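# Lift one staple stick out and set it down

## Task

Remove a single stick of staples from the staple box and place it on the table with its legs pointing down, far enough away that it touches neither the box's tray nor its sleeve.

## Robot and tools

Robot: two arms, left_arm and right_arm, each ending in a two-finger parallel gripper with a wrist camera. left_arm sits on the +y side, right_arm on the -y side; these names do not match image sides. Root links (scene frame): left_arm at (+0.042, +0.274, +0.041) m, right_arm at (-0.017, -0.293, +0.022) m, each turned only slightly about z. A camera stand is fixed behind the arms.

Frames: the scene frame has its origin at table-top height, halfway between the two nominal bases; +x points out over the table, +z points up. Reported hand positions, orientations, velocities and targets use this frame. Offsets you send are along the axes of that arm's own Hand target instead. On a gripper, the fingers point along its +z and separate along its y. end_effector_position (metres) is the spot between the finger pads, roughly 1 cm short of the tips; orientation is end_effector_quat_wxyz. Printed poses can be off by a few centimetres, more when the arm reaches far.

execute_actions(actions, cameras): actions is a list of actions; each action is a table of up to 15 rows, one row per 1/30 s step; if shorter, its last row is held to fill 15 steps. Every row is one flat list of 14 numbers, each in [-1, 1]: dx, dy, dz, rx, ry, rz, opening for left_arm, then the same seven for right_arm, always all 14 even when one arm stays still. dx to rz are an offset, not a pose: they count from the arm's Hand target at the start of that action (not from the previous row), along the Hand target's axes. Scale: 1.0 = 0.6 m for dx, dy, dz and 180 degrees for the rotation vector rx, ry, rz. Repeating the same offset in a later action moves further. Six zeros for an arm re-command its current Hand target. opening is absolute, not an offset: +1 fully open (0.094 m), -1 closed. cameras: list of names, ["all"], [] or null; images come by default only with an empty actions list. An unknown name invalidates the call.

move(target, speed, blend, opening_speed, grip_force, blocking, cameras): drives each gripper on a straight line. target is one 14-number row laid out as above, or a list of up to 15 such rows; every row is an offset from the same starting Hand targets, not from the preceding row. speed: m/s, 0.002 to 2.9, default 0.25, one value or one per row; rotation is capped at twice that in rad/s. blend: metres of corner rounding per row, 0 (default) means stop at each row. opening_speed: rate of finger travel on the -1..+1 scale per second, at least 0.2; use it for slow, gentle closing. grip_force: newtons per pad, 10 to 50, one number or one per arm; it persists, starts at 50, and low values close slowly. blocking=false returns after about 0.5 s while the move carries on. Whole moves are capped at 10 s. Paths ignore obstacles and the other arm; grippers lag and overshoot more when fast or when the arm is stretched out. Keep paths away from an arm's own base, which can flip its shoulder posture.

wait(seconds): 0 to 10 s, arms keep their last commands; returns early if a running move ends. stop(): brakes a running move. zoom_image(camera, region): camera is cam_left_wrist or cam_right_wrist (both 672x504 fisheye); region [x0, y0, x1, y1] pixels from the top-left, at most 504 by 504, on the latest image of that camera. read_manual(section): licence texts only. finished_scene(scene): integer 1 to 2, the current scene's number; ends the scene irreversibly, and the goal must hold with the robot let go.

Results: each call reports per arm end_effector_position, end_effector_quat_wxyz, Hand target (the last commanded pose after clipping, which the next offsets start from), Tool commands, grip_measured (finger opening on the -1..+1 scale; each arm's last Joint positions value is the opening in metres), Joint positions, Joint velocities (may be summarised as within noise or omitted), and joint torques (whole drive output including gravity, with per-unit offset and noise; joints 1-3 wrap at ±28 N m). move adds a "move:" line: done (at rest within 10 mm and 2 degrees), off_target, moving, held or fault, plus limits such as paced (pose clipped) or held (steps withheld). Neither done nor off_target proves contact or its absence. MOTOR HOT warns of heating; OVER-TEMPERATURE FAULT folds that arm away for the rest of the scene.

Behaviour: each step the commanded orientation is clipped to 40 degrees from the current one. Friction and load can leave a hand a few centimetres from its command; sending all zeros re-asks for it, and a remaining gap can be sent as an offset. A blocked arm keeps pushing until you command a target back past the gripper. Sending 0 as an opening is a real command; repeat the current opening to leave fingers alone. grip_measured tracks your command down to the contact force limit, so it does not reveal first touch; squeeze rises about 1 N per 0.001 below touch, then jumps to the limit. Release by commanding well above grip_measured. The scene keeps running while you think.

Avoid: dropping the stick or releasing it while moving, fast impacts, pushing hard on the box or table, any contact between the two arms or one gripper closing on the other's fingers, strain on camera cables, letting anything leave the table, stretching or stalling arms for long (heat), and arm stops of any kind. Occasionally a loose object gets nudged by itself.

Each tool is called after "Emit:" as name(argument=value, ...) on one line, values as JSON.

## Session

Emit:
execute_actions(actions=[])

Scene clock: 0.00 s.
left_arm: end_effector_position=(+0.4056, +0.3166, +0.1833) grip_measured=+1.000 end_effector_quat_wxyz=(+0.680, -0.058, +0.729, +0.056) | right_arm: end_effector_position=(+0.3690, -0.3205, +0.1577) grip_measured=+1.000 end_effector_quat_wxyz=(+0.673, +0.081, +0.733, -0.057)
Joint positions: left_arm=[0.059 1.485 0.164 1.252 -0.093 -0.003 0.094] | right_arm=[0.073 1.592 0.252 1.25 0.226 0.045 0.094]
Joint velocities: within noise
Joint torques (N m): no reading
Heat: left arm: 25 °C; right arm: 31 °C.
Hand target: left_arm +0.4073, +0.3168, +0.1909; +0.689, -0.058, +0.720, +0.057 | right_arm +0.3695, -0.3205, +0.1579; +0.672, +0.081, +0.734, -0.058
Tool commands: left_gripper/opening=+1.0 right_gripper/opening=+1.0

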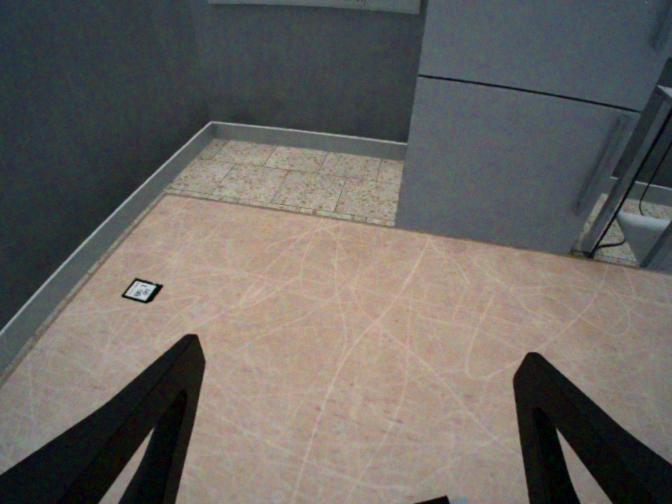

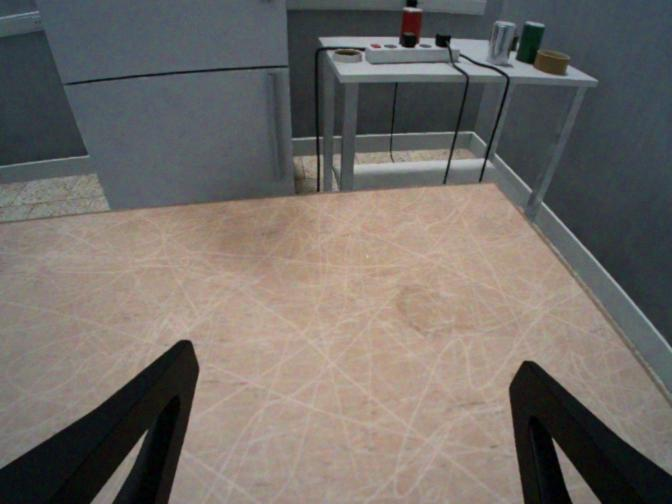

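Emit:
move(target=[-0.25,0,-0.22,0,0.17,0,1,-0.25,0,-0.22,0,0.17,0,1], cameras=["all"])

Scene clock: 2.33 s.
left_arm: end_effector_position=(+0.2852, +0.2955, +0.3331) grip_measured=+1.000 end_effector_quat_wxyz=(+0.460, -0.067, +0.885, +0.038) | right_arm: end_effector_position=(+0.2559, -0.3026, +0.3139) grip_measured=+1.000 end_effector_quat_wxyz=(+0.454, +0.093, +0.885, -0.038)
Joint positions: left_arm=[-0.035 0.756 1.087 -0.952 -0.148 -0.099 0.094] | right_arm=[0.173 0.88 1.126 -0.896 0.257 0.213 0.094]
Joint torques (N m): left_arm=[-0.57 -0.1 8.5 2.03 -0.2 -0.05] | right_arm=[0.5 -1.2 8.68 1.52 0.09 0.09]
Heat: left arm: 26 °C; right arm: 31 °C.
Hand target: left_arm +0.2837, +0.2964, +0.3466; +0.474, -0.071, +0.877, +0.039 | right_arm +0.2530, -0.3011, +0.3190; +0.455, +0.093, +0.885, -0.034
Off the commanded pose: left_arm 0.014 m, 2 deg | right_arm 0.006 m, 0 deg.
move: off_target (left_arm)
camera_calibration:
cam_left_wrist: T_world_to_cam=[[0.206167, -0.978514, 0.00220563, 0.236254], [-0.939692, -0.198615, -0.278444, 0.452391], [0.272899, 0.0553334, -0.96045, 0.329237], [0, 0, 0, 1]] pos_world=[0.286552, 0.302812, 0.44166]
cam_right_wrist: T_world_to_cam=[[-0.149938, -0.988686, -0.00438586, -0.255065], [-0.93979, 0.143898, -0.309981, 0.418638], [0.307105, -0.0423562, -0.950733, 0.306565], [0, 0, 0, 1]] pos_world=[0.26104, -0.299436, 0.420112]

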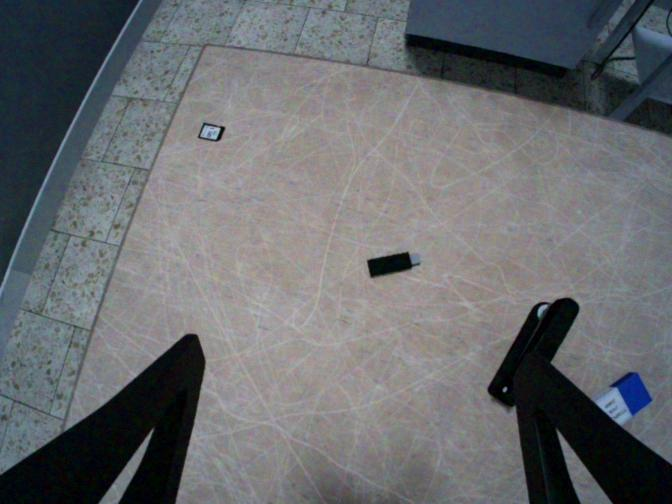

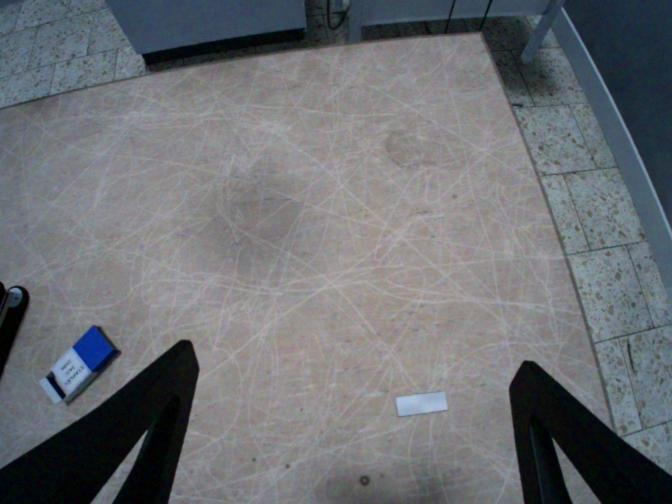

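Emit:
zoom_image(camera="cam_right_wrist", region=[0, 260, 160, 440])

Emit:
zoom_image(camera="cam_left_wrist", region=[470, 270, 672, 450])

Emit:
zoom_image(camera="cam_right_wrist", region=[230, 370, 470, 504])

Scaled by 2.800 from the camera's 672x504 image, which has a finer 960x720 frame.

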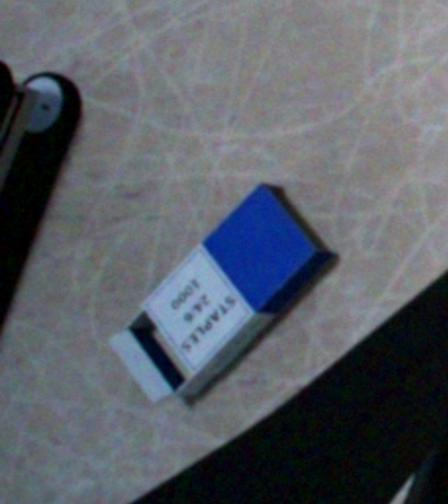

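Scaled by 2.495 from the camera's 672x504 image, which has a finer 960x720 frame.

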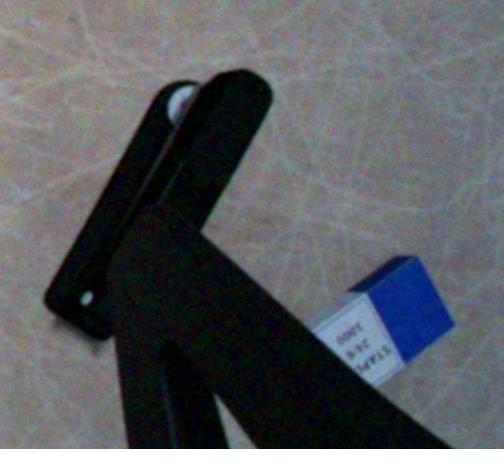

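Scaled by 2.100 from the camera's 672x504 image, which has a finer 960x720 frame.

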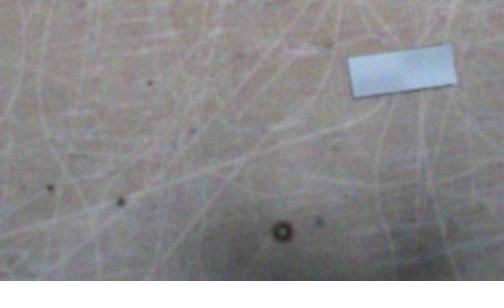

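Emit:
move(target=[0,0,0,0,0,0,1,0.188,0.427,0.07,0,0,0,1], cameras=["cam_right_wrist"])

Emit:
zoom_image(camera="cam_right_wrist", region=[200, 150, 470, 352])

Scene clock: 5.73 s.
left_arm: end_effector_position=(+0.2851, +0.2955, +0.3329) grip_measured=+1.000 end_effector_quat_wxyz=(+0.459, -0.067, +0.885, +0.038) | right_arm: end_effector_position=(+0.2696, -0.0416, +0.2047) grip_measured=+1.000 end_effector_quat_wxyz=(+0.447, +0.090, +0.890, -0.026)
Joint positions: left_arm=[-0.035 0.756 1.087 -0.953 -0.148 -0.099 0.094] | right_arm=[1.125 1.615 1.268 -0.817 0.86 1.097 0.094]
Joint torques (N m): left_arm=[-0.61 -0.09 8.5 2.02 -0.2 -0.04] | right_arm=[0.17 -7.38 9.1 0.83 0.65 0.03]
Heat: left arm: 27 °C; right arm: 32 °C.
Hand target: left_arm +0.2837, +0.2963, +0.3466; +0.474, -0.071, +0.877, +0.039 | right_arm +0.2726, -0.0409, +0.2092; +0.455, +0.093, +0.885, -0.034
Off the commanded pose: left_arm 0.014 m, 2 deg | right_arm 0.006 m, 1 deg.
move: off_target (left_arm)
camera_calibration:
cam_right_wrist: T_world_to_cam=[[-0.133401, -0.990828, -0.0215272, 0.00340683], [-0.94666, 0.133823, -0.293132, 0.358046], [0.293324, -0.018725, -0.95583, 0.215391], [0, 0, 0, 1]] pos_world=[0.276223, -0.0405059, 0.310905]
Images, in order (width x height): cam_right_wrist 672x504.

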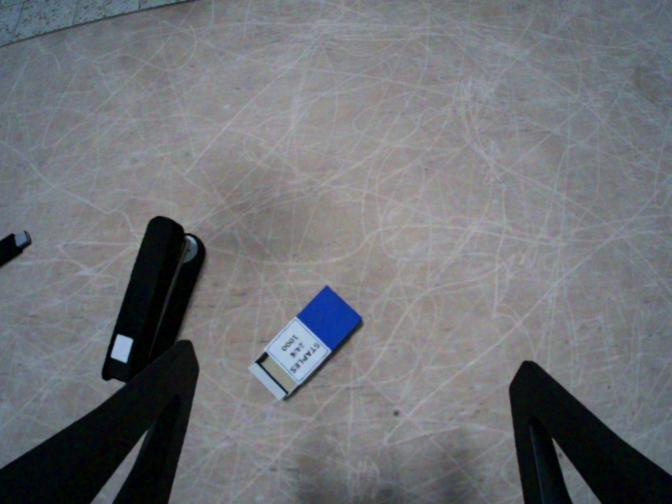

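Scaled by 1.867 from the camera's 672x504 image, which has a finer 960x720 frame.

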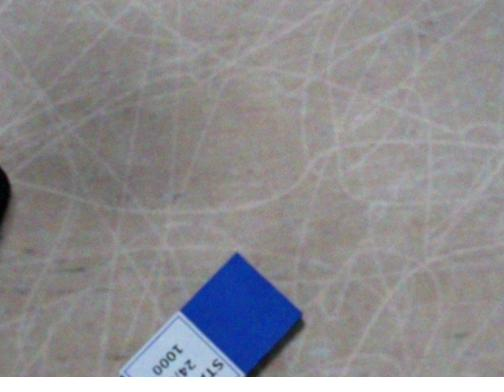

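Emit:
zoom_image(camera="cam_right_wrist", region=[230, 270, 390, 420])

Scaled by 3.150 from the camera's 672x504 image, which has a finer 960x720 frame.

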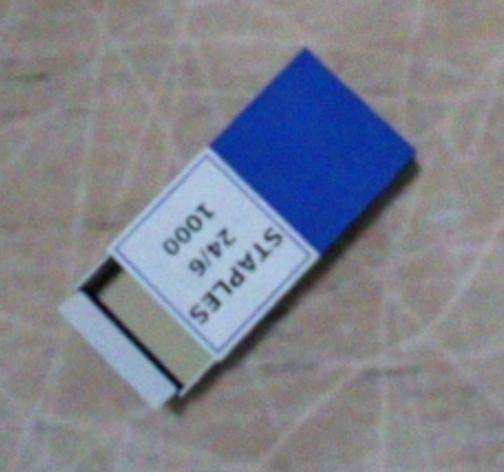

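Emit:
move(target=[0,0,0,0,0,0,1,0.087,0.028,0.134,0.111,0.286,0.200,0.3], cameras=["all"])

Scene clock: 9.60 s.
left_arm: end_effector_position=(+0.2851, +0.2955, +0.3329) grip_measured=+1.000 end_effector_quat_wxyz=(+0.459, -0.067, +0.885, +0.038) | right_arm: end_effector_position=(+0.3103, -0.0272, +0.1278) grip_measured=+0.303 end_effector_quat_wxyz=(+0.007, +0.426, +0.905, +0.017)
Joint positions: left_arm=[-0.035 0.756 1.087 -0.953 -0.148 -0.099 0.094] | right_arm=[0.721 2.135 1.952 -1.351 -0.002 1.56 0.061]
Joint torques (N m): left_arm=[-0.58 -0.09 8.5 2.02 -0.2 -0.05] | right_arm=[-0.31 -10.82 8.42 0.23 0.06 0.11]
Heat: left arm: 27 °C; right arm: 31 °C.
Hand target: left_arm +0.2837, +0.2963, +0.3466; +0.474, -0.071, +0.877, +0.039 | right_arm +0.3105, -0.0292, +0.1203; +0.000, +0.431, +0.902, +0.000
Off the commanded pose: left_arm 0.014 m, 2 deg | right_arm 0.008 m, 2 deg.
move: off_target (left_arm)
camera_calibration:
cam_left_wrist: T_world_to_cam=[[0.206092, -0.978531, 0.00184253, 0.236441], [-0.940035, -0.198507, -0.277363, 0.451926], [0.271774, 0.0554303, -0.960763, 0.329478], [0, 0, 0, 1]] pos_world=[0.286554, 0.302812, 0.441463]
cam_right_wrist: T_world_to_cam=[[-0.742948, -0.665716, -0.0696434, 0.225646], [-0.569348, 0.573811, 0.588714, 0.1543], [-0.351954, 0.477035, -0.805336, 0.324663], [0, 0, 0, 1]] pos_world=[0.36976, -0.0931984, 0.186339]

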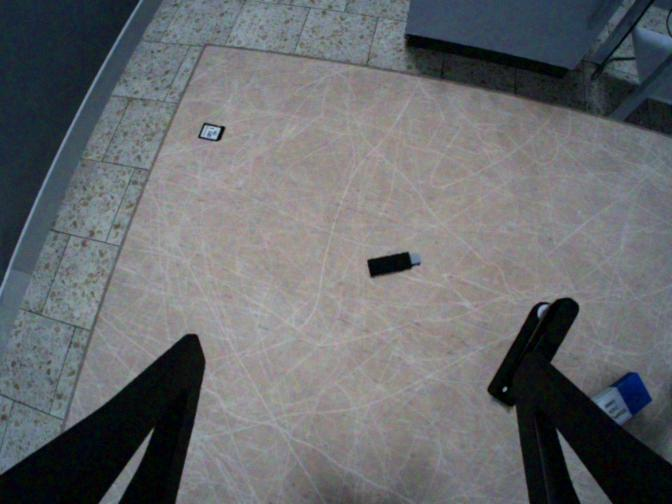

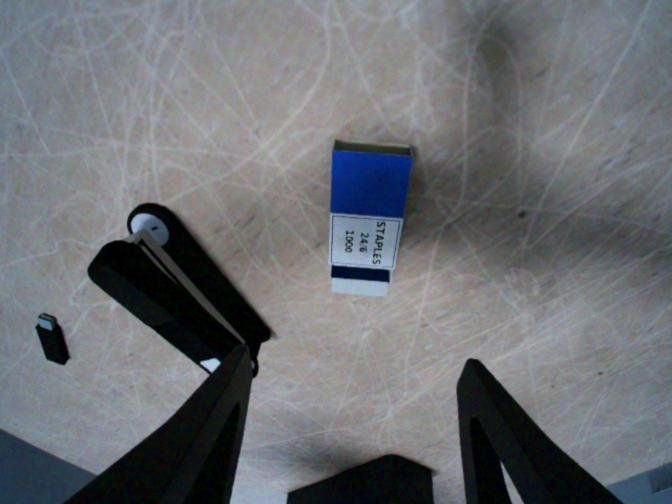

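Emit:
move(target=[0,0,0,0,0,0,1,0,-0.004,0.142,0,0,0,0.3], cameras=["cam_right_wrist"], speed=0.12)

Scene clock: 11.63 s.
left_arm: end_effector_position=(+0.2851, +0.2955, +0.3329) grip_measured=+1.000 end_effector_quat_wxyz=(+0.459, -0.067, +0.885, +0.038) | right_arm: end_effector_position=(+0.3101, -0.0271, +0.0489) grip_measured=+0.303 end_effector_quat_wxyz=(+0.005, +0.426, +0.904, +0.014)
Joint positions: left_arm=[-0.035 0.756 1.087 -0.953 -0.148 -0.099 0.094] | right_arm=[0.721 2.171 1.695 -1.064 -0.003 1.56 0.061]
Joint torques (N m): left_arm=[-0.61 -0.1 8.47 2.02 -0.2 -0.04] | right_arm=[-0.31 -11.44 5.7 0.54 0.06 0.09]
Heat: left arm: 28 °C; right arm: 31 °C.
Hand target: left_arm +0.2837, +0.2963, +0.3466; +0.474, -0.071, +0.877, +0.039 | right_arm +0.3087, -0.0308, +0.0350; +0.001, +0.431, +0.902, +0.000
Off the commanded pose: left_arm 0.014 m, 2 deg | right_arm 0.014 m, 2 deg.
move: off_target (left_arm, right_arm)
camera_calibration:
cam_right_wrist: T_world_to_cam=[[-0.743529, -0.665672, -0.0636075, 0.219918], [-0.566076, 0.575926, 0.589802, 0.199617], [-0.355982, 0.474542, -0.805039, 0.26221], [0, 0, 0, 1]] pos_world=[0.369855, -0.0930012, 0.107343]
Images, in order (width x height): cam_right_wrist 672x504.

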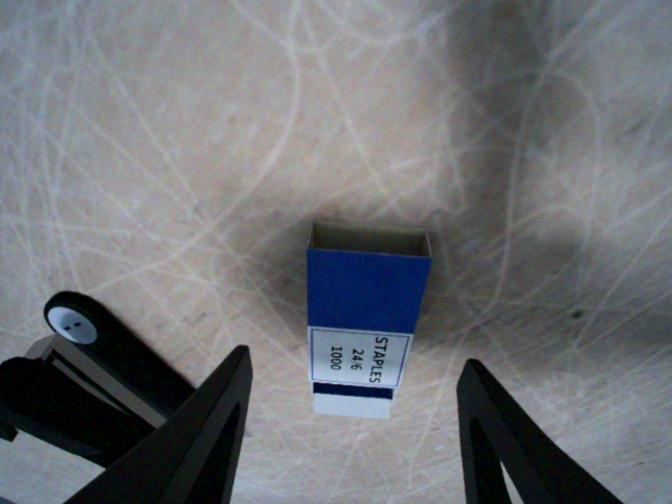

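Emit:
move(target=[0,0,0,0,0,0,1,0,-0.002,0.05,0,0,0,0.3], cameras=["cam_right_wrist"], speed=0.06)

Scene clock: 13.13 s.
left_arm: end_effector_position=(+0.2851, +0.2955, +0.3329) grip_measured=+1.000 end_effector_quat_wxyz=(+0.459, -0.067, +0.885, +0.038) | right_arm: end_effector_position=(+0.3110, -0.0264, +0.0213) grip_measured=+0.303 end_effector_quat_wxyz=(+0.007, +0.426, +0.904, +0.017)
Joint positions: left_arm=[-0.035 0.756 1.087 -0.953 -0.148 -0.099 0.094] | right_arm=[0.721 2.201 1.628 -0.961 -0.003 1.56 0.061]
Joint torques (N m): left_arm=[-0.59 -0.09 8.5 2.02 -0.2 -0.05] | right_arm=[-0.32 -11.25 5.34 0.51 0.06 0.09]
Heat: left arm: 28 °C; right arm: 31 °C.
Hand target: left_arm +0.2837, +0.2963, +0.3466; +0.474, -0.071, +0.877, +0.039 | right_arm +0.3078, -0.0316, +0.0051; +0.001, +0.431, +0.902, +0.000
Off the commanded pose: left_arm 0.014 m, 2 deg | right_arm 0.017 m, 2 deg.
move: off_target (left_arm, right_arm)
camera_calibration:
cam_right_wrist: T_world_to_cam=[[-0.743212, -0.665371, -0.0701199, 0.219377], [-0.569052, 0.573524, 0.58928, 0.216871], [-0.351874, 0.477862, -0.804881, 0.238738], [0, 0, 0, 1]] pos_world=[0.37046, -0.0924972, 0.0797402]
Images, in order (width x height): cam_right_wrist 672x504.

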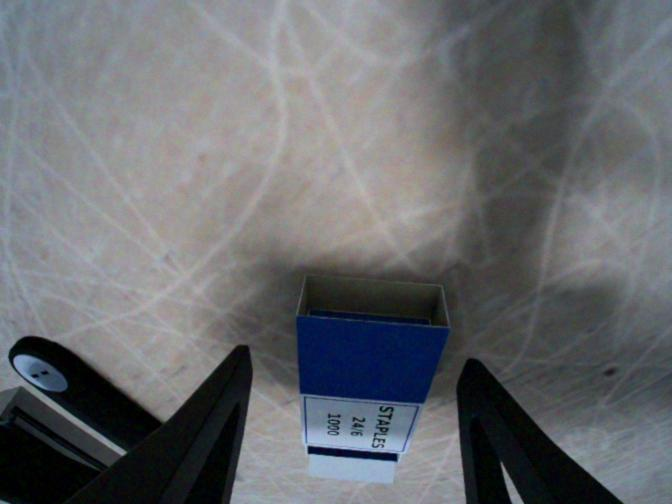

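Emit:
move(target=[0,0,0,0,0,0,1,0,-0.012,0.008,0,0,0,0.3], cameras=[], speed=0.06)

Emit:
move(target=[0,0,0,0,0,0,1,0,0,0,0,0,0,-0.25], grip_force=20, opening_speed=0.3, cameras=["cam_right_wrist"])

Scene clock: 14.27 s.
left_arm: end_effector_position=(+0.2851, +0.2955, +0.3329) grip_measured=+1.000 end_effector_quat_wxyz=(+0.459, -0.067, +0.885, +0.038) | right_arm: end_effector_position=(+0.3048, -0.0314, +0.0097) grip_measured=+0.303 end_effector_quat_wxyz=(+0.003, +0.426, +0.905, +0.011)
Joint positions: left_arm=[-0.035 0.756 1.087 -0.953 -0.148 -0.099 0.094] | right_arm=[0.721 2.201 1.58 -0.928 -0.003 1.56 0.061]
Joint torques (N m): left_arm=[-0.61 -0.1 8.51 2.01 -0.2 -0.04] | right_arm=[-0.34 -12.55 5.04 0.48 0.05 0.08]
Heat: left arm: 28 °C; right arm: 31 °C.
Hand target: left_arm +0.2837, +0.2963, +0.3466; +0.474, -0.071, +0.877, +0.039 | right_arm +0.3023, -0.0361, +0.0003; +0.001, +0.431, +0.902, +0.000
Off the commanded pose: left_arm 0.014 m, 2 deg | right_arm 0.011 m, 1 deg.
move: off_target (left_arm, right_arm)
No camera images: "cameras" was empty.

Scene clock: 16.73 s.
left_arm: end_effector_position=(+0.2851, +0.2955, +0.3329) grip_measured=+1.000 end_effector_quat_wxyz=(+0.459, -0.067, +0.885, +0.038) | right_arm: end_effector_position=(+0.3050, -0.0312, +0.0097) grip_measured=-0.204 end_effector_quat_wxyz=(+0.004, +0.426, +0.905, +0.011)
Joint positions: left_arm=[-0.035 0.756 1.087 -0.953 -0.148 -0.099 0.094] | right_arm=[0.721 2.201 1.58 -0.927 -0.003 1.56 0.037]
Joint torques (N m): left_arm=[-0.59 -0.09 8.51 2.02 -0.21 -0.05] | right_arm=[-0.34 -12.56 5.04 0.5 0.06 0.09]
Heat: left arm: 28 °C; right arm: 31 °C.
Hand target: left_arm +0.2837, +0.2963, +0.3466; +0.474, -0.071, +0.877, +0.039 | right_arm +0.3023, -0.0361, +0.0003; +0.001, +0.431, +0.902, +0.000
Off the commanded pose: left_arm 0.014 m, 2 deg | right_arm 0.011 m, 1 deg.
grip_force (N): 20, 20
move: off_target (left_arm, right_arm)
camera_calibration:
cam_right_wrist: T_world_to_cam=[[-0.74385, -0.665964, -0.0563903, 0.21085], [-0.562769, 0.578598, 0.590353, 0.221278], [-0.360526, 0.470868, -0.805173, 0.232109], [0, 0, 0, 1]] pos_world=[0.36505, -0.0969055, 0.0681464]
Images, in order (width x height): cam_right_wrist 672x504.

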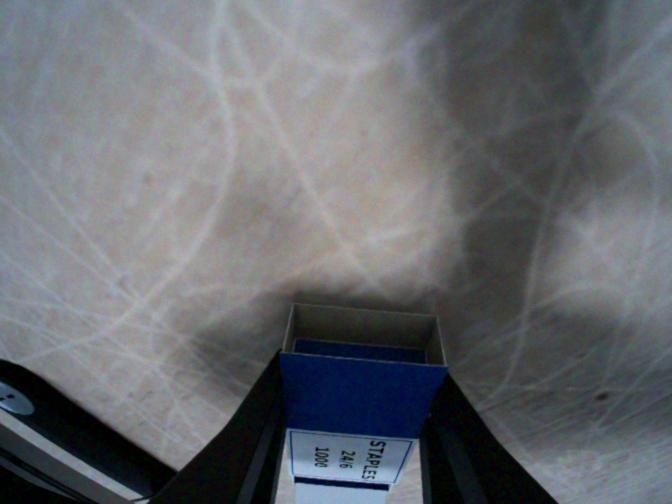

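Emit:
move(target=[0,0,0,0,0,0,1,0,0,-0.18,0,0,0,-0.25], cameras=["cam_right_wrist"], speed=0.12)

Scene clock: 18.50 s.
left_arm: end_effector_position=(+0.2851, +0.2955, +0.3329) grip_measured=+1.000 end_effector_quat_wxyz=(+0.459, -0.067, +0.885, +0.038) | right_arm: end_effector_position=(+0.3007, -0.0347, +0.0913) grip_measured=-0.205 end_effector_quat_wxyz=(-0.007, +0.426, +0.904, -0.010)
Joint positions: left_arm=[-0.035 0.756 1.087 -0.953 -0.148 -0.099 0.094] | right_arm=[0.721 2.15 1.831 -1.276 -0.003 1.56 0.037]
Joint torques (N m): left_arm=[-0.59 -0.08 8.5 2.02 -0.2 -0.05] | right_arm=[-0.32 -16.43 7.98 0.19 0.06 0.09]
Heat: left arm: 28 °C; right arm: 31 °C.
Hand target: left_arm +0.2837, +0.2963, +0.3466; +0.474, -0.071, +0.877, +0.039 | right_arm +0.3021, -0.0361, +0.1083; +0.001, +0.431, +0.902, +0.000
Off the commanded pose: left_arm 0.014 m, 2 deg | right_arm 0.017 m, 2 deg.
grip_force (N): 20, 20
move: off_target (left_arm, right_arm)
camera_calibration:
cam_right_wrist: T_world_to_cam=[[-0.745027, -0.666971, -0.00919207, 0.205969], [-0.541009, 0.596149, 0.593225, 0.166531], [-0.390184, 0.446942, -0.804984, 0.305927], [0, 0, 0, 1]] pos_world=[0.362915, -0.0986336, 0.149369]
Images, in order (width x height): cam_right_wrist 672x504.

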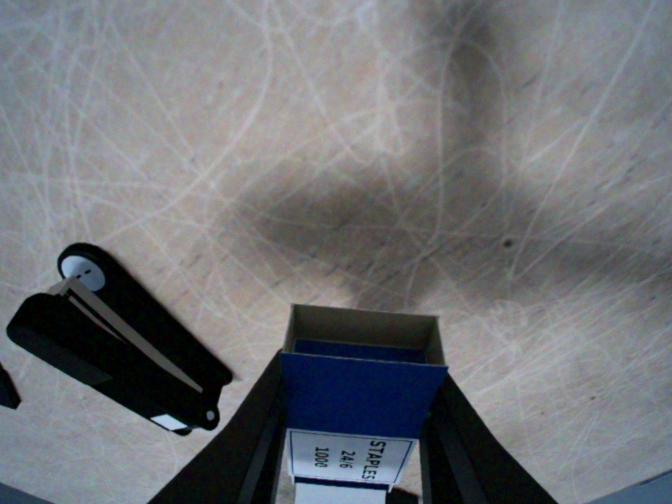

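Emit:
move(target=[0,0,0,0,0,0,1,-0.167,0,0,0,0,0,-0.25], cameras=["cam_right_wrist"], speed=0.15)

Scene clock: 20.40 s.
left_arm: end_effector_position=(+0.2851, +0.2955, +0.3329) grip_measured=+1.000 end_effector_quat_wxyz=(+0.459, -0.067, +0.885, +0.038) | right_arm: end_effector_position=(+0.3655, -0.1132, +0.1123) grip_measured=-0.205 end_effector_quat_wxyz=(+0.005, +0.434, +0.901, +0.012)
Joint positions: left_arm=[-0.035 0.756 1.087 -0.953 -0.148 -0.099 0.094] | right_arm=[0.476 2.15 1.915 -1.31 -0.007 1.332 0.037]
Joint torques (N m): left_arm=[-0.58 -0.09 8.51 2.02 -0.21 -0.04] | right_arm=[0.2 -11.75 8.39 0.24 0.09 -0.12]
Heat: left arm: 28 °C; right arm: 31 °C.
Hand target: left_arm +0.2837, +0.2963, +0.3466; +0.474, -0.071, +0.877, +0.039 | right_arm +0.3651, -0.1138, +0.1084; +0.001, +0.431, +0.903, +0.000
Off the commanded pose: left_arm 0.014 m, 2 deg | right_arm 0.004 m, 2 deg.
grip_force (N): 20, 20
move: off_target (left_arm)
camera_calibration:
cam_right_wrist: T_world_to_cam=[[-0.754426, -0.653684, -0.0594842, 0.212722], [-0.555495, 0.587563, 0.588383, 0.240733], [-0.349666, 0.476935, -0.806391, 0.371944], [0, 0, 0, 1]] pos_world=[0.424265, -0.179787, 0.170942]
Images, in order (width x height): cam_right_wrist 672x504.

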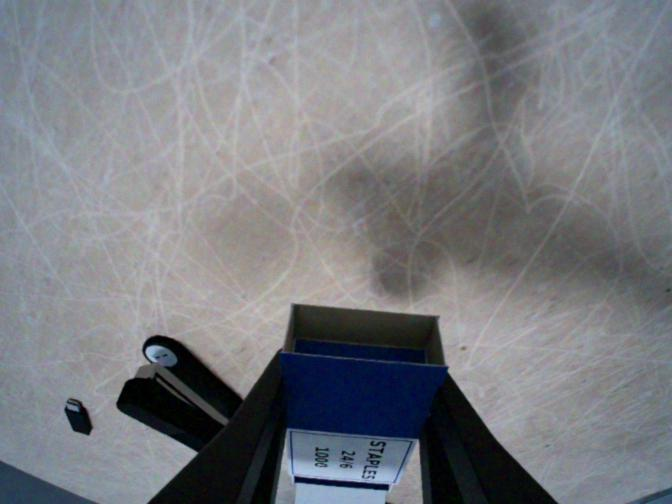

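Emit:
move(target=[0.330,-0.470,0.106,0.320,-0.123,0.121,0.25,0,0,0,0,0,0,-0.25], cameras=["all"], speed=0.2, grip_force=[50,20])

Scene clock: 24.97 s.
left_arm: end_effector_position=(+0.2776, +0.0093, +0.1449) grip_measured=+0.252 end_effector_quat_wxyz=(+0.584, +0.327, +0.687, -0.282) | right_arm: end_effector_position=(+0.3654, -0.1132, +0.1123) grip_measured=-0.205 end_effector_quat_wxyz=(+0.005, +0.433, +0.901, +0.012)
Joint positions: left_arm=[-0.808 1.596 0.109 1.326 0.096 0.009 0.059] | right_arm=[0.476 2.15 1.915 -1.31 -0.007 1.331 0.037]
Joint torques (N m): left_arm=[-0.02 -4.1 3.17 2.56 0.06 0.06] | right_arm=[0.21 -11.74 8.39 0.25 0.09 -0.05]
Heat: left arm: 29 °C; right arm: 31 °C.
Hand target: left_arm +0.2748, +0.0095, +0.1456; +0.586, +0.331, +0.682, -0.286 | right_arm +0.3651, -0.1138, +0.1084; +0.001, +0.431, +0.903, +0.000
Off the commanded pose: left_arm 0.003 m, 1 deg | right_arm 0.004 m, 2 deg.
grip_force (N): 50, 20
move: done
camera_calibration:
cam_left_wrist: T_world_to_cam=[[-0.749686, -0.660799, 0.0362837, 0.215639], [-0.509511, 0.541322, -0.668856, 0.26621], [0.422338, -0.519919, -0.742506, 0.0987145], [0, 0, 0, 1]] pos_world=[0.255608, 0.0497126, 0.243528]
cam_right_wrist: T_world_to_cam=[[-0.754221, -0.653954, -0.0591242, 0.212458], [-0.555504, 0.587473, 0.588464, 0.240766], [-0.350095, 0.476676, -0.806358, 0.372122], [0, 0, 0, 1]] pos_world=[0.424265, -0.179887, 0.170942]

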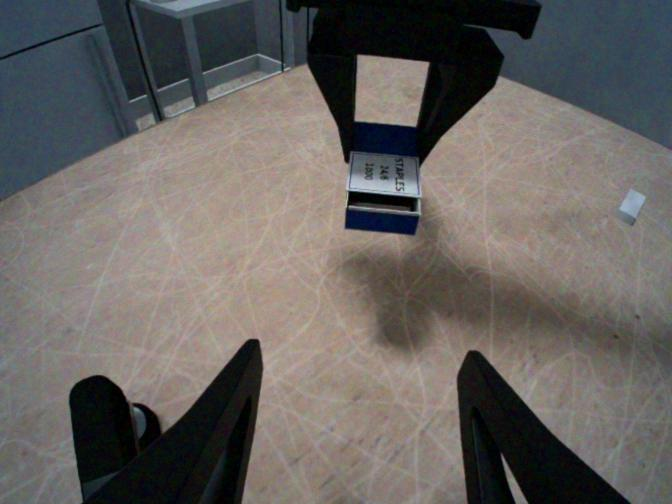

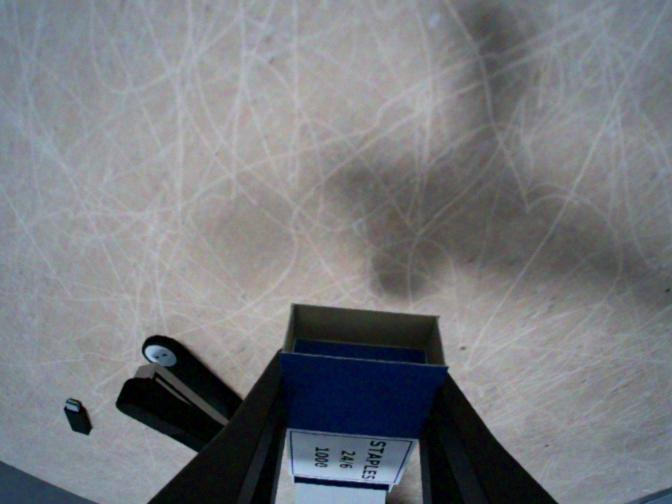

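Emit:
zoom_image(camera="cam_left_wrist", region=[310, 110, 460, 250])

Scaled by 3.360 from the camera's 672x504 image, which has a finer 960x720 frame.

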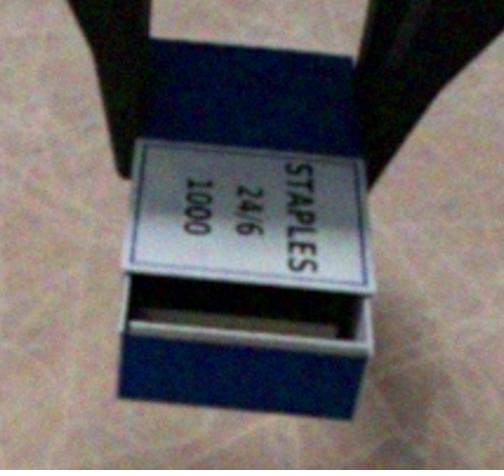

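Emit:
move(target=[0.0207,-0.020,0.103,0,0,0,0.25,0,0,0,0,0,0,-0.25], cameras=["cam_left_wrist"], speed=0.12)

Emit:
zoom_image(camera="cam_left_wrist", region=[230, 180, 500, 382])

Scene clock: 26.63 s.
left_arm: end_effector_position=(+0.2984, -0.0396, +0.1163) grip_measured=+0.252 end_effector_quat_wxyz=(+0.574, +0.338, +0.691, -0.281) | right_arm: end_effector_position=(+0.3654, -0.1132, +0.1123) grip_measured=-0.205 end_effector_quat_wxyz=(+0.005, +0.433, +0.901, +0.012)
Joint positions: left_arm=[-0.881 1.906 0.301 1.42 0.039 0.007 0.059] | right_arm=[0.476 2.15 1.915 -1.31 -0.007 1.331 0.037]
Joint torques (N m): left_arm=[-0.49 -6.27 4.67 2.61 -0.12 -0.04] | right_arm=[0.21 -11.73 8.39 0.25 0.09 -0.05]
Heat: left arm: 29 °C; right arm: 31 °C.
Hand target: left_arm +0.3019, -0.0445, +0.1240; +0.586, +0.331, +0.682, -0.286 | right_arm +0.3651, -0.1138, +0.1084; +0.001, +0.431, +0.903, +0.000
Off the commanded pose: left_arm 0.010 m, 2 deg | right_arm 0.004 m, 2 deg.
grip_force (N): 50, 20
move: done
camera_calibration:
cam_left_wrist: T_world_to_cam=[[-0.760383, -0.648814, 0.0292962, 0.204343], [-0.507359, 0.565232, -0.650461, 0.282411], [0.405469, -0.509463, -0.758974, 0.0505766], [0, 0, 0, 1]] pos_world=[0.278155, -0.00128059, 0.216097]
Images, in order (width x height): cam_left_wrist 672x504.

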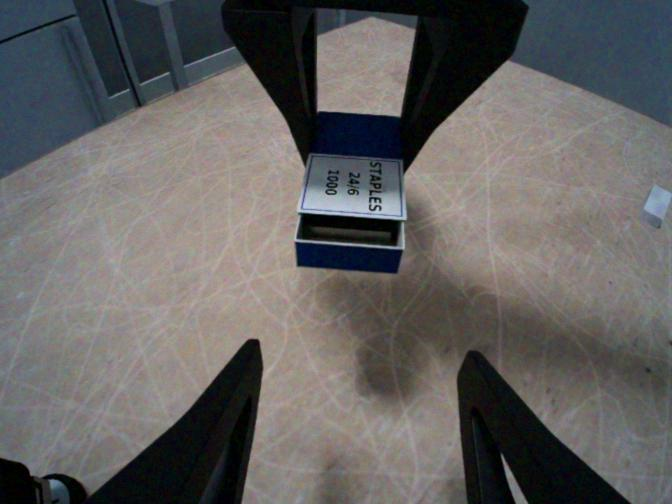

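Scaled by 1.867 from the camera's 672x504 image, which has a finer 960x720 frame.

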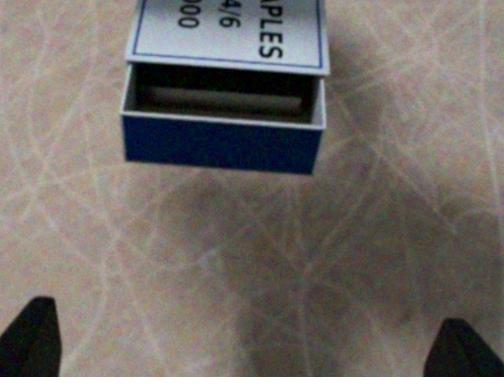

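Emit:
move(target=[-0.017,0.0067,0.067,0,0,0,0.25,0,0,0,0,0,0,-0.25], cameras=["cam_left_wrist"], speed=0.07)

Emit:
zoom_image(camera="cam_left_wrist", region=[230, 230, 500, 432])

Scene clock: 28.13 s.
left_arm: end_effector_position=(+0.3256, -0.0719, +0.1273) grip_measured=+0.252 end_effector_quat_wxyz=(+0.584, +0.334, +0.682, -0.285) | right_arm: end_effector_position=(+0.3654, -0.1132, +0.1123) grip_measured=-0.205 end_effector_quat_wxyz=(+0.005, +0.433, +0.901, +0.012)
Joint positions: left_arm=[-0.881 1.953 0.469 1.328 0.039 0.007 0.059] | right_arm=[0.476 2.15 1.915 -1.31 -0.007 1.331 0.037]
Joint torques (N m): left_arm=[0.34 -7.38 5.45 2.28 -0.04 -0.02] | right_arm=[0.2 -11.74 8.4 0.25 0.09 -0.05]
Heat: left arm: 29 °C; right arm: 31 °C.
Hand target: left_arm +0.3306, -0.0745, +0.1281; +0.586, +0.331, +0.682, -0.286 | right_arm +0.3651, -0.1138, +0.1084; +0.001, +0.431, +0.903, +0.000
Off the commanded pose: left_arm 0.006 m, 0 deg | right_arm 0.004 m, 2 deg.
grip_force (N): 50, 20
move: done
camera_calibration:
cam_left_wrist: T_world_to_cam=[[-0.760663, -0.648479, 0.0294484, 0.203967], [-0.495049, 0.550152, -0.672502, 0.319321], [0.419902, -0.526126, -0.739509, 0.0230916], [0, 0, 0, 1]] pos_world=[0.303534, -0.0312577, 0.225814]
Images, in order (width x height): cam_left_wrist 672x504.

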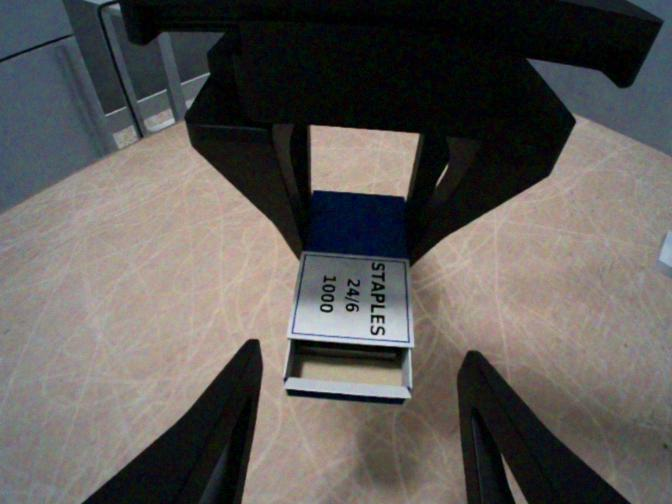

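Scaled by 1.867 from the camera's 672x504 image, which has a finer 960x720 frame.

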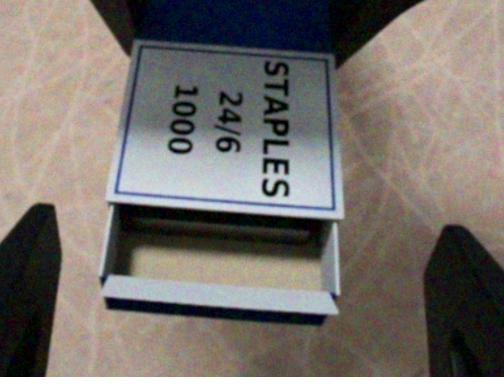

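Emit:
move(target=[0.013,0.006,0.0,0,0,0,0.25,0,0,0,0,0,0,-0.25], cameras=["cam_left_wrist"], speed=0.07)

Emit:
zoom_image(camera="cam_left_wrist", region=[230, 230, 500, 432])

Scene clock: 29.37 s.
left_arm: end_effector_position=(+0.3287, -0.0681, +0.1139) grip_measured=+0.252 end_effector_quat_wxyz=(+0.576, +0.334, +0.692, -0.279) | right_arm: end_effector_position=(+0.3654, -0.1132, +0.1123) grip_measured=-0.205 end_effector_quat_wxyz=(+0.005, +0.433, +0.901, +0.012)
Joint positions: left_arm=[-0.869 1.992 0.469 1.341 0.041 0.007 0.059] | right_arm=[0.476 2.15 1.915 -1.31 -0.007 1.331 0.037]
Joint torques (N m): left_arm=[0.44 -7.54 4.9 2.56 0.08 0] | right_arm=[0.21 -11.74 8.4 0.25 0.09 -0.05]
Heat: left arm: 30 °C; right arm: 31 °C.
Hand target: left_arm +0.3327, -0.0713, +0.1203; +0.586, +0.331, +0.682, -0.286 | right_arm +0.3651, -0.1138, +0.1084; +0.001, +0.431, +0.903, +0.000
Off the commanded pose: left_arm 0.008 m, 2 deg | right_arm 0.004 m, 2 deg.
grip_force (N): 50, 20
move: done
camera_calibration:
cam_left_wrist: T_world_to_cam=[[-0.753923, -0.656289, 0.0297499, 0.206379], [-0.511566, 0.558054, -0.653357, 0.313592], [0.412189, -0.5078, -0.756465, 0.0196162], [0, 0, 0, 1]] pos_world=[0.307932, -0.0295957, 0.213587]
Images, in order (width x height): cam_left_wrist 672x504.

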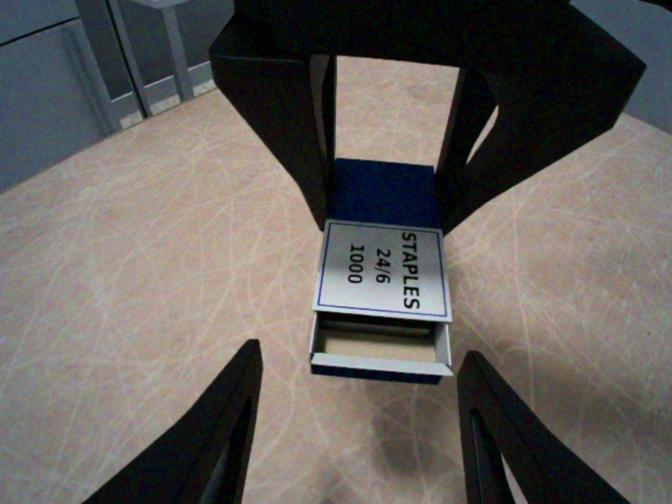

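Scaled by 1.867 from the camera's 672x504 image, which has a finer 960x720 frame.

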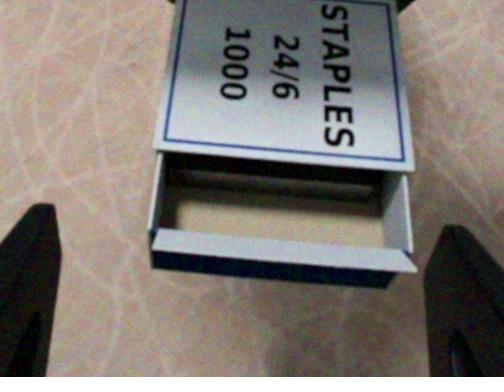

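Emit:
move(target=[0.0,-0.007,0.006,0,0,0,0.25,0,0,0,0,0,0,-0.25], cameras=["cam_left_wrist"], speed=0.07)

Emit:
zoom_image(camera="cam_left_wrist", region=[230, 230, 500, 432])

Scene clock: 30.37 s.
left_arm: end_effector_position=(+0.3295, -0.0701, +0.1135) grip_measured=+0.252 end_effector_quat_wxyz=(+0.577, +0.335, +0.691, -0.280) | right_arm: end_effector_position=(+0.3654, -0.1132, +0.1123) grip_measured=-0.205 end_effector_quat_wxyz=(+0.005, +0.433, +0.901, +0.012)
Joint positions: left_arm=[-0.87 2 0.477 1.343 0.042 0.007 0.059] | right_arm=[0.476 2.15 1.915 -1.31 -0.007 1.331 0.037]
Joint torques (N m): left_arm=[-0.7 -7.54 5.34 2.51 -0.08 -0.02] | right_arm=[0.21 -11.75 8.39 0.25 0.09 -0.05]
Heat: left arm: 30 °C; right arm: 31 °C.
Hand target: left_arm +0.3315, -0.0768, +0.1199; +0.586, +0.331, +0.682, -0.286 | right_arm +0.3651, -0.1138, +0.1084; +0.001, +0.431, +0.903, +0.000
Off the commanded pose: left_arm 0.009 m, 2 deg | right_arm 0.004 m, 2 deg.
grip_force (N): 50, 20
move: done
camera_calibration:
cam_left_wrist: T_world_to_cam=[[-0.755228, -0.654784, 0.0298181, 0.206182], [-0.509865, 0.558273, -0.654499, 0.314349], [0.411908, -0.509499, -0.755475, 0.0178557], [0, 0, 0, 1]] pos_world=[0.308635, -0.0313907, 0.213082]
Images, in order (width x height): cam_left_wrist 672x504.

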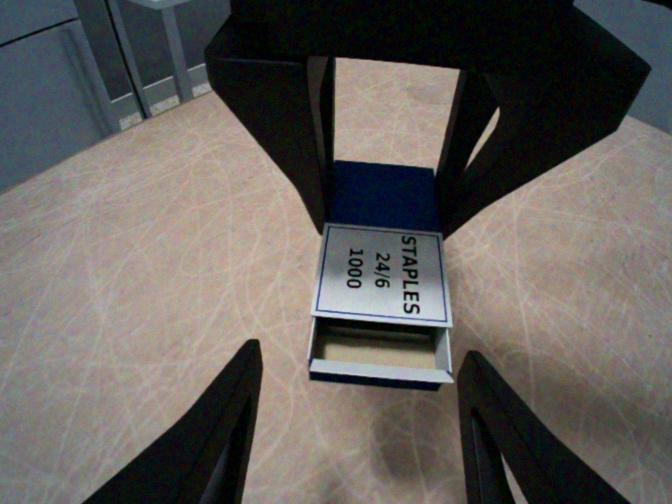

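Scaled by 1.867 from the camera's 672x504 image, which has a finer 960x720 frame.

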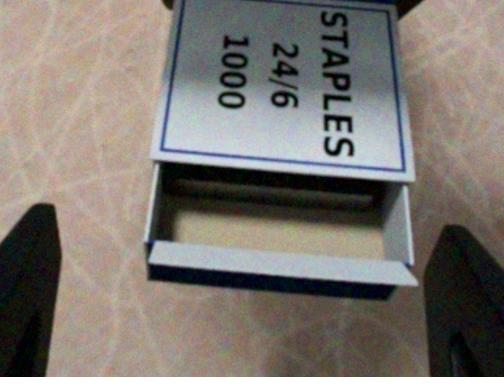

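Emit:
move(target=[0.0,-0.01,0.003,0,0,0,0.25,0,0,0,0,0,0,-0.25], cameras=["cam_left_wrist"], speed=0.07)

Emit:
zoom_image(camera="cam_left_wrist", region=[230, 230, 500, 432])

Scene clock: 31.30 s.
left_arm: end_effector_position=(+0.3244, -0.0766, +0.1140) grip_measured=+0.252 end_effector_quat_wxyz=(+0.577, +0.338, +0.688, -0.282) | right_arm: end_effector_position=(+0.3654, -0.1132, +0.1123) grip_measured=-0.205 end_effector_quat_wxyz=(+0.005, +0.433, +0.901, +0.012)
Joint positions: left_arm=[-0.895 2.003 0.484 1.343 0.026 0.007 0.059] | right_arm=[0.476 2.15 1.915 -1.31 -0.007 1.331 0.037]
Joint torques (N m): left_arm=[-0.49 -7.58 5.35 2.47 -0.11 -0.05] | right_arm=[0.21 -11.73 8.39 0.25 0.09 -0.05]
Heat: left arm: 30 °C; right arm: 31 °C.
Hand target: left_arm +0.3280, -0.0819, +0.1197; +0.586, +0.331, +0.682, -0.286 | right_arm +0.3651, -0.1138, +0.1084; +0.001, +0.431, +0.903, +0.000
Off the commanded pose: left_arm 0.008 m, 2 deg | right_arm 0.004 m, 2 deg.
grip_force (N): 50, 20
move: done
camera_calibration:
cam_left_wrist: T_world_to_cam=[[-0.76118, -0.64796, 0.027422, 0.200715], [-0.50233, 0.562304, -0.65687, 0.31384], [0.410206, -0.513772, -0.753505, 0.0170211], [0, 0, 0, 1]] pos_world=[0.30345, -0.0376732, 0.213474]
Images, in order (width x height): cam_left_wrist 672x504.

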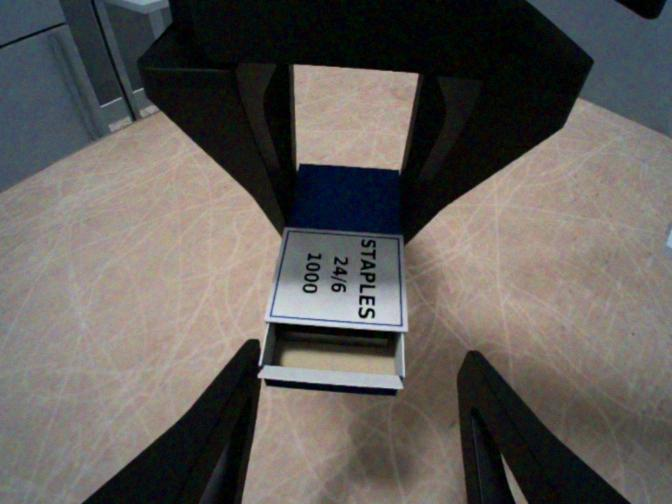

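Scaled by 1.867 from the camera's 672x504 image, which has a finer 960x720 frame.

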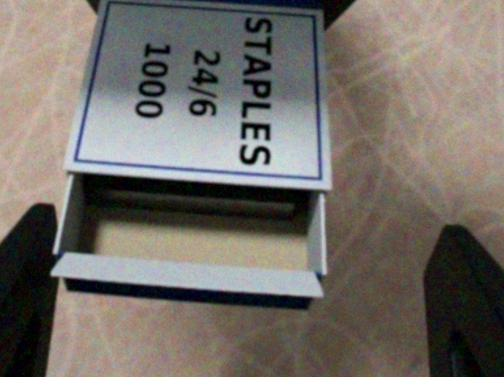

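Emit:
move(target=[0.0,0.0135,0.00,0,0,0,0.25,0,0,0,0,0,0,-0.25], cameras=["cam_left_wrist"], speed=0.07)

Emit:
zoom_image(camera="cam_left_wrist", region=[230, 230, 500, 432])

Scene clock: 32.27 s.
left_arm: end_effector_position=(+0.3301, -0.0719, +0.1141) grip_measured=+0.252 end_effector_quat_wxyz=(+0.578, +0.333, +0.690, -0.279) | right_arm: end_effector_position=(+0.3654, -0.1132, +0.1123) grip_measured=-0.205 end_effector_quat_wxyz=(+0.005, +0.433, +0.901, +0.012)
Joint positions: left_arm=[-0.876 2.003 0.484 1.343 0.032 0.007 0.059] | right_arm=[0.476 2.15 1.915 -1.31 -0.007 1.331 0.037]
Joint torques (N m): left_arm=[0.32 -7.54 5.46 2.47 0.06 0] | right_arm=[0.21 -11.73 8.4 0.25 0.09 -0.05]
Heat: left arm: 30 °C; right arm: 31 °C.
Hand target: left_arm +0.3344, -0.0769, +0.1197; +0.586, +0.331, +0.682, -0.286 | right_arm +0.3651, -0.1138, +0.1084; +0.001, +0.431, +0.903, +0.000
Off the commanded pose: left_arm 0.009 m, 2 deg | right_arm 0.004 m, 2 deg.
grip_force (N): 50, 20
move: done
camera_calibration:
cam_left_wrist: T_world_to_cam=[[-0.752852, -0.65757, 0.0285755, 0.204569], [-0.510042, 0.555406, -0.656796, 0.316159], [0.416018, -0.509045, -0.753526, 0.0154836], [0, 0, 0, 1]] pos_world=[0.308824, -0.0331962, 0.213474]
Images, in order (width x height): cam_left_wrist 672x504.

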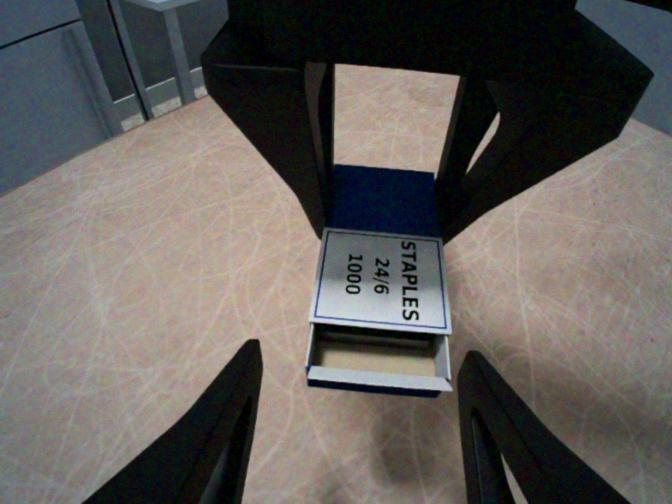

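Scaled by 1.867 from the camera's 672x504 image, which has a finer 960x720 frame.

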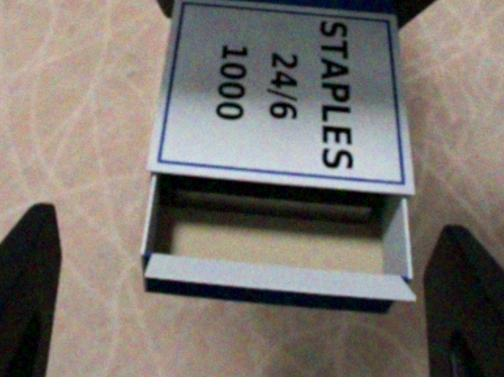

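Emit:
move(target=[0.0,0,0.00,0,0,0,-0.31,0,0,0,0,0,0,-0.25], cameras=["cam_left_wrist"], speed=0.07, grip_force=[20,25], opening_speed=0.3)

Emit:
zoom_image(camera="cam_left_wrist", region=[230, 230, 500, 432])

Scene clock: 34.53 s.
left_arm: end_effector_position=(+0.3298, -0.0721, +0.1141) grip_measured=-0.220 end_effector_quat_wxyz=(+0.578, +0.334, +0.690, -0.279) | right_arm: end_effector_position=(+0.3653, -0.1133, +0.1123) grip_measured=-0.209 end_effector_quat_wxyz=(+0.005, +0.433, +0.901, +0.012)
Joint positions: left_arm=[-0.876 2.003 0.484 1.343 0.034 0.007 0.037] | right_arm=[0.476 2.15 1.915 -1.311 -0.007 1.331 0.037]
Joint torques (N m): left_arm=[0.32 -7.54 5.46 2.47 0.05 0] | right_arm=[0.2 -11.74 8.39 0.25 0.09 -0.04]
Heat: left arm: 30 °C; right arm: 31 °C.
Hand target: left_arm +0.3344, -0.0769, +0.1197; +0.586, +0.331, +0.682, -0.286 | right_arm +0.3651, -0.1138, +0.1084; +0.001, +0.431, +0.903, +0.000
Off the commanded pose: left_arm 0.009 m, 2 deg | right_arm 0.004 m, 1 deg.
grip_force (N): 20, 25
move: done
camera_calibration:
cam_left_wrist: T_world_to_cam=[[-0.754047, -0.656183, 0.0289337, 0.204697], [-0.509181, 0.556159, -0.656827, 0.315879], [0.414907, -0.510011, -0.753486, 0.0158183], [0, 0, 0, 1]] pos_world=[0.308628, -0.0332925, 0.213474]
Images, in order (width x height): cam_left_wrist 672x504.

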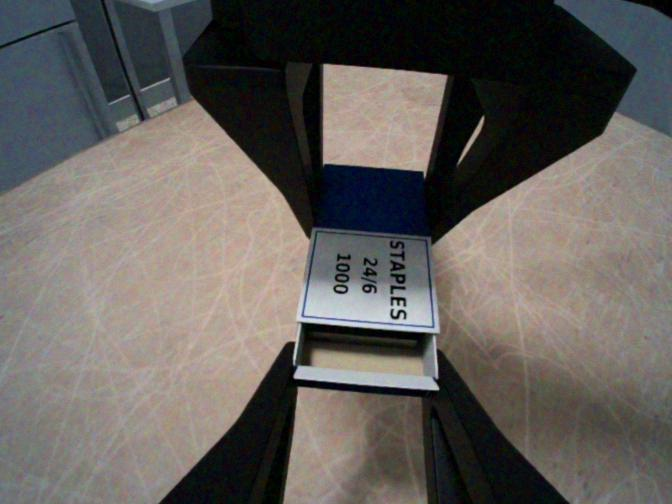

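Scaled by 1.867 from the camera's 672x504 image, which has a finer 960x720 frame.

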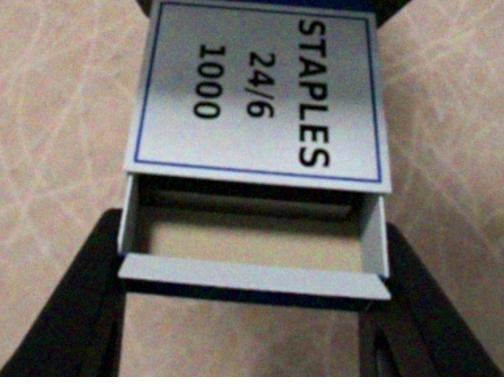

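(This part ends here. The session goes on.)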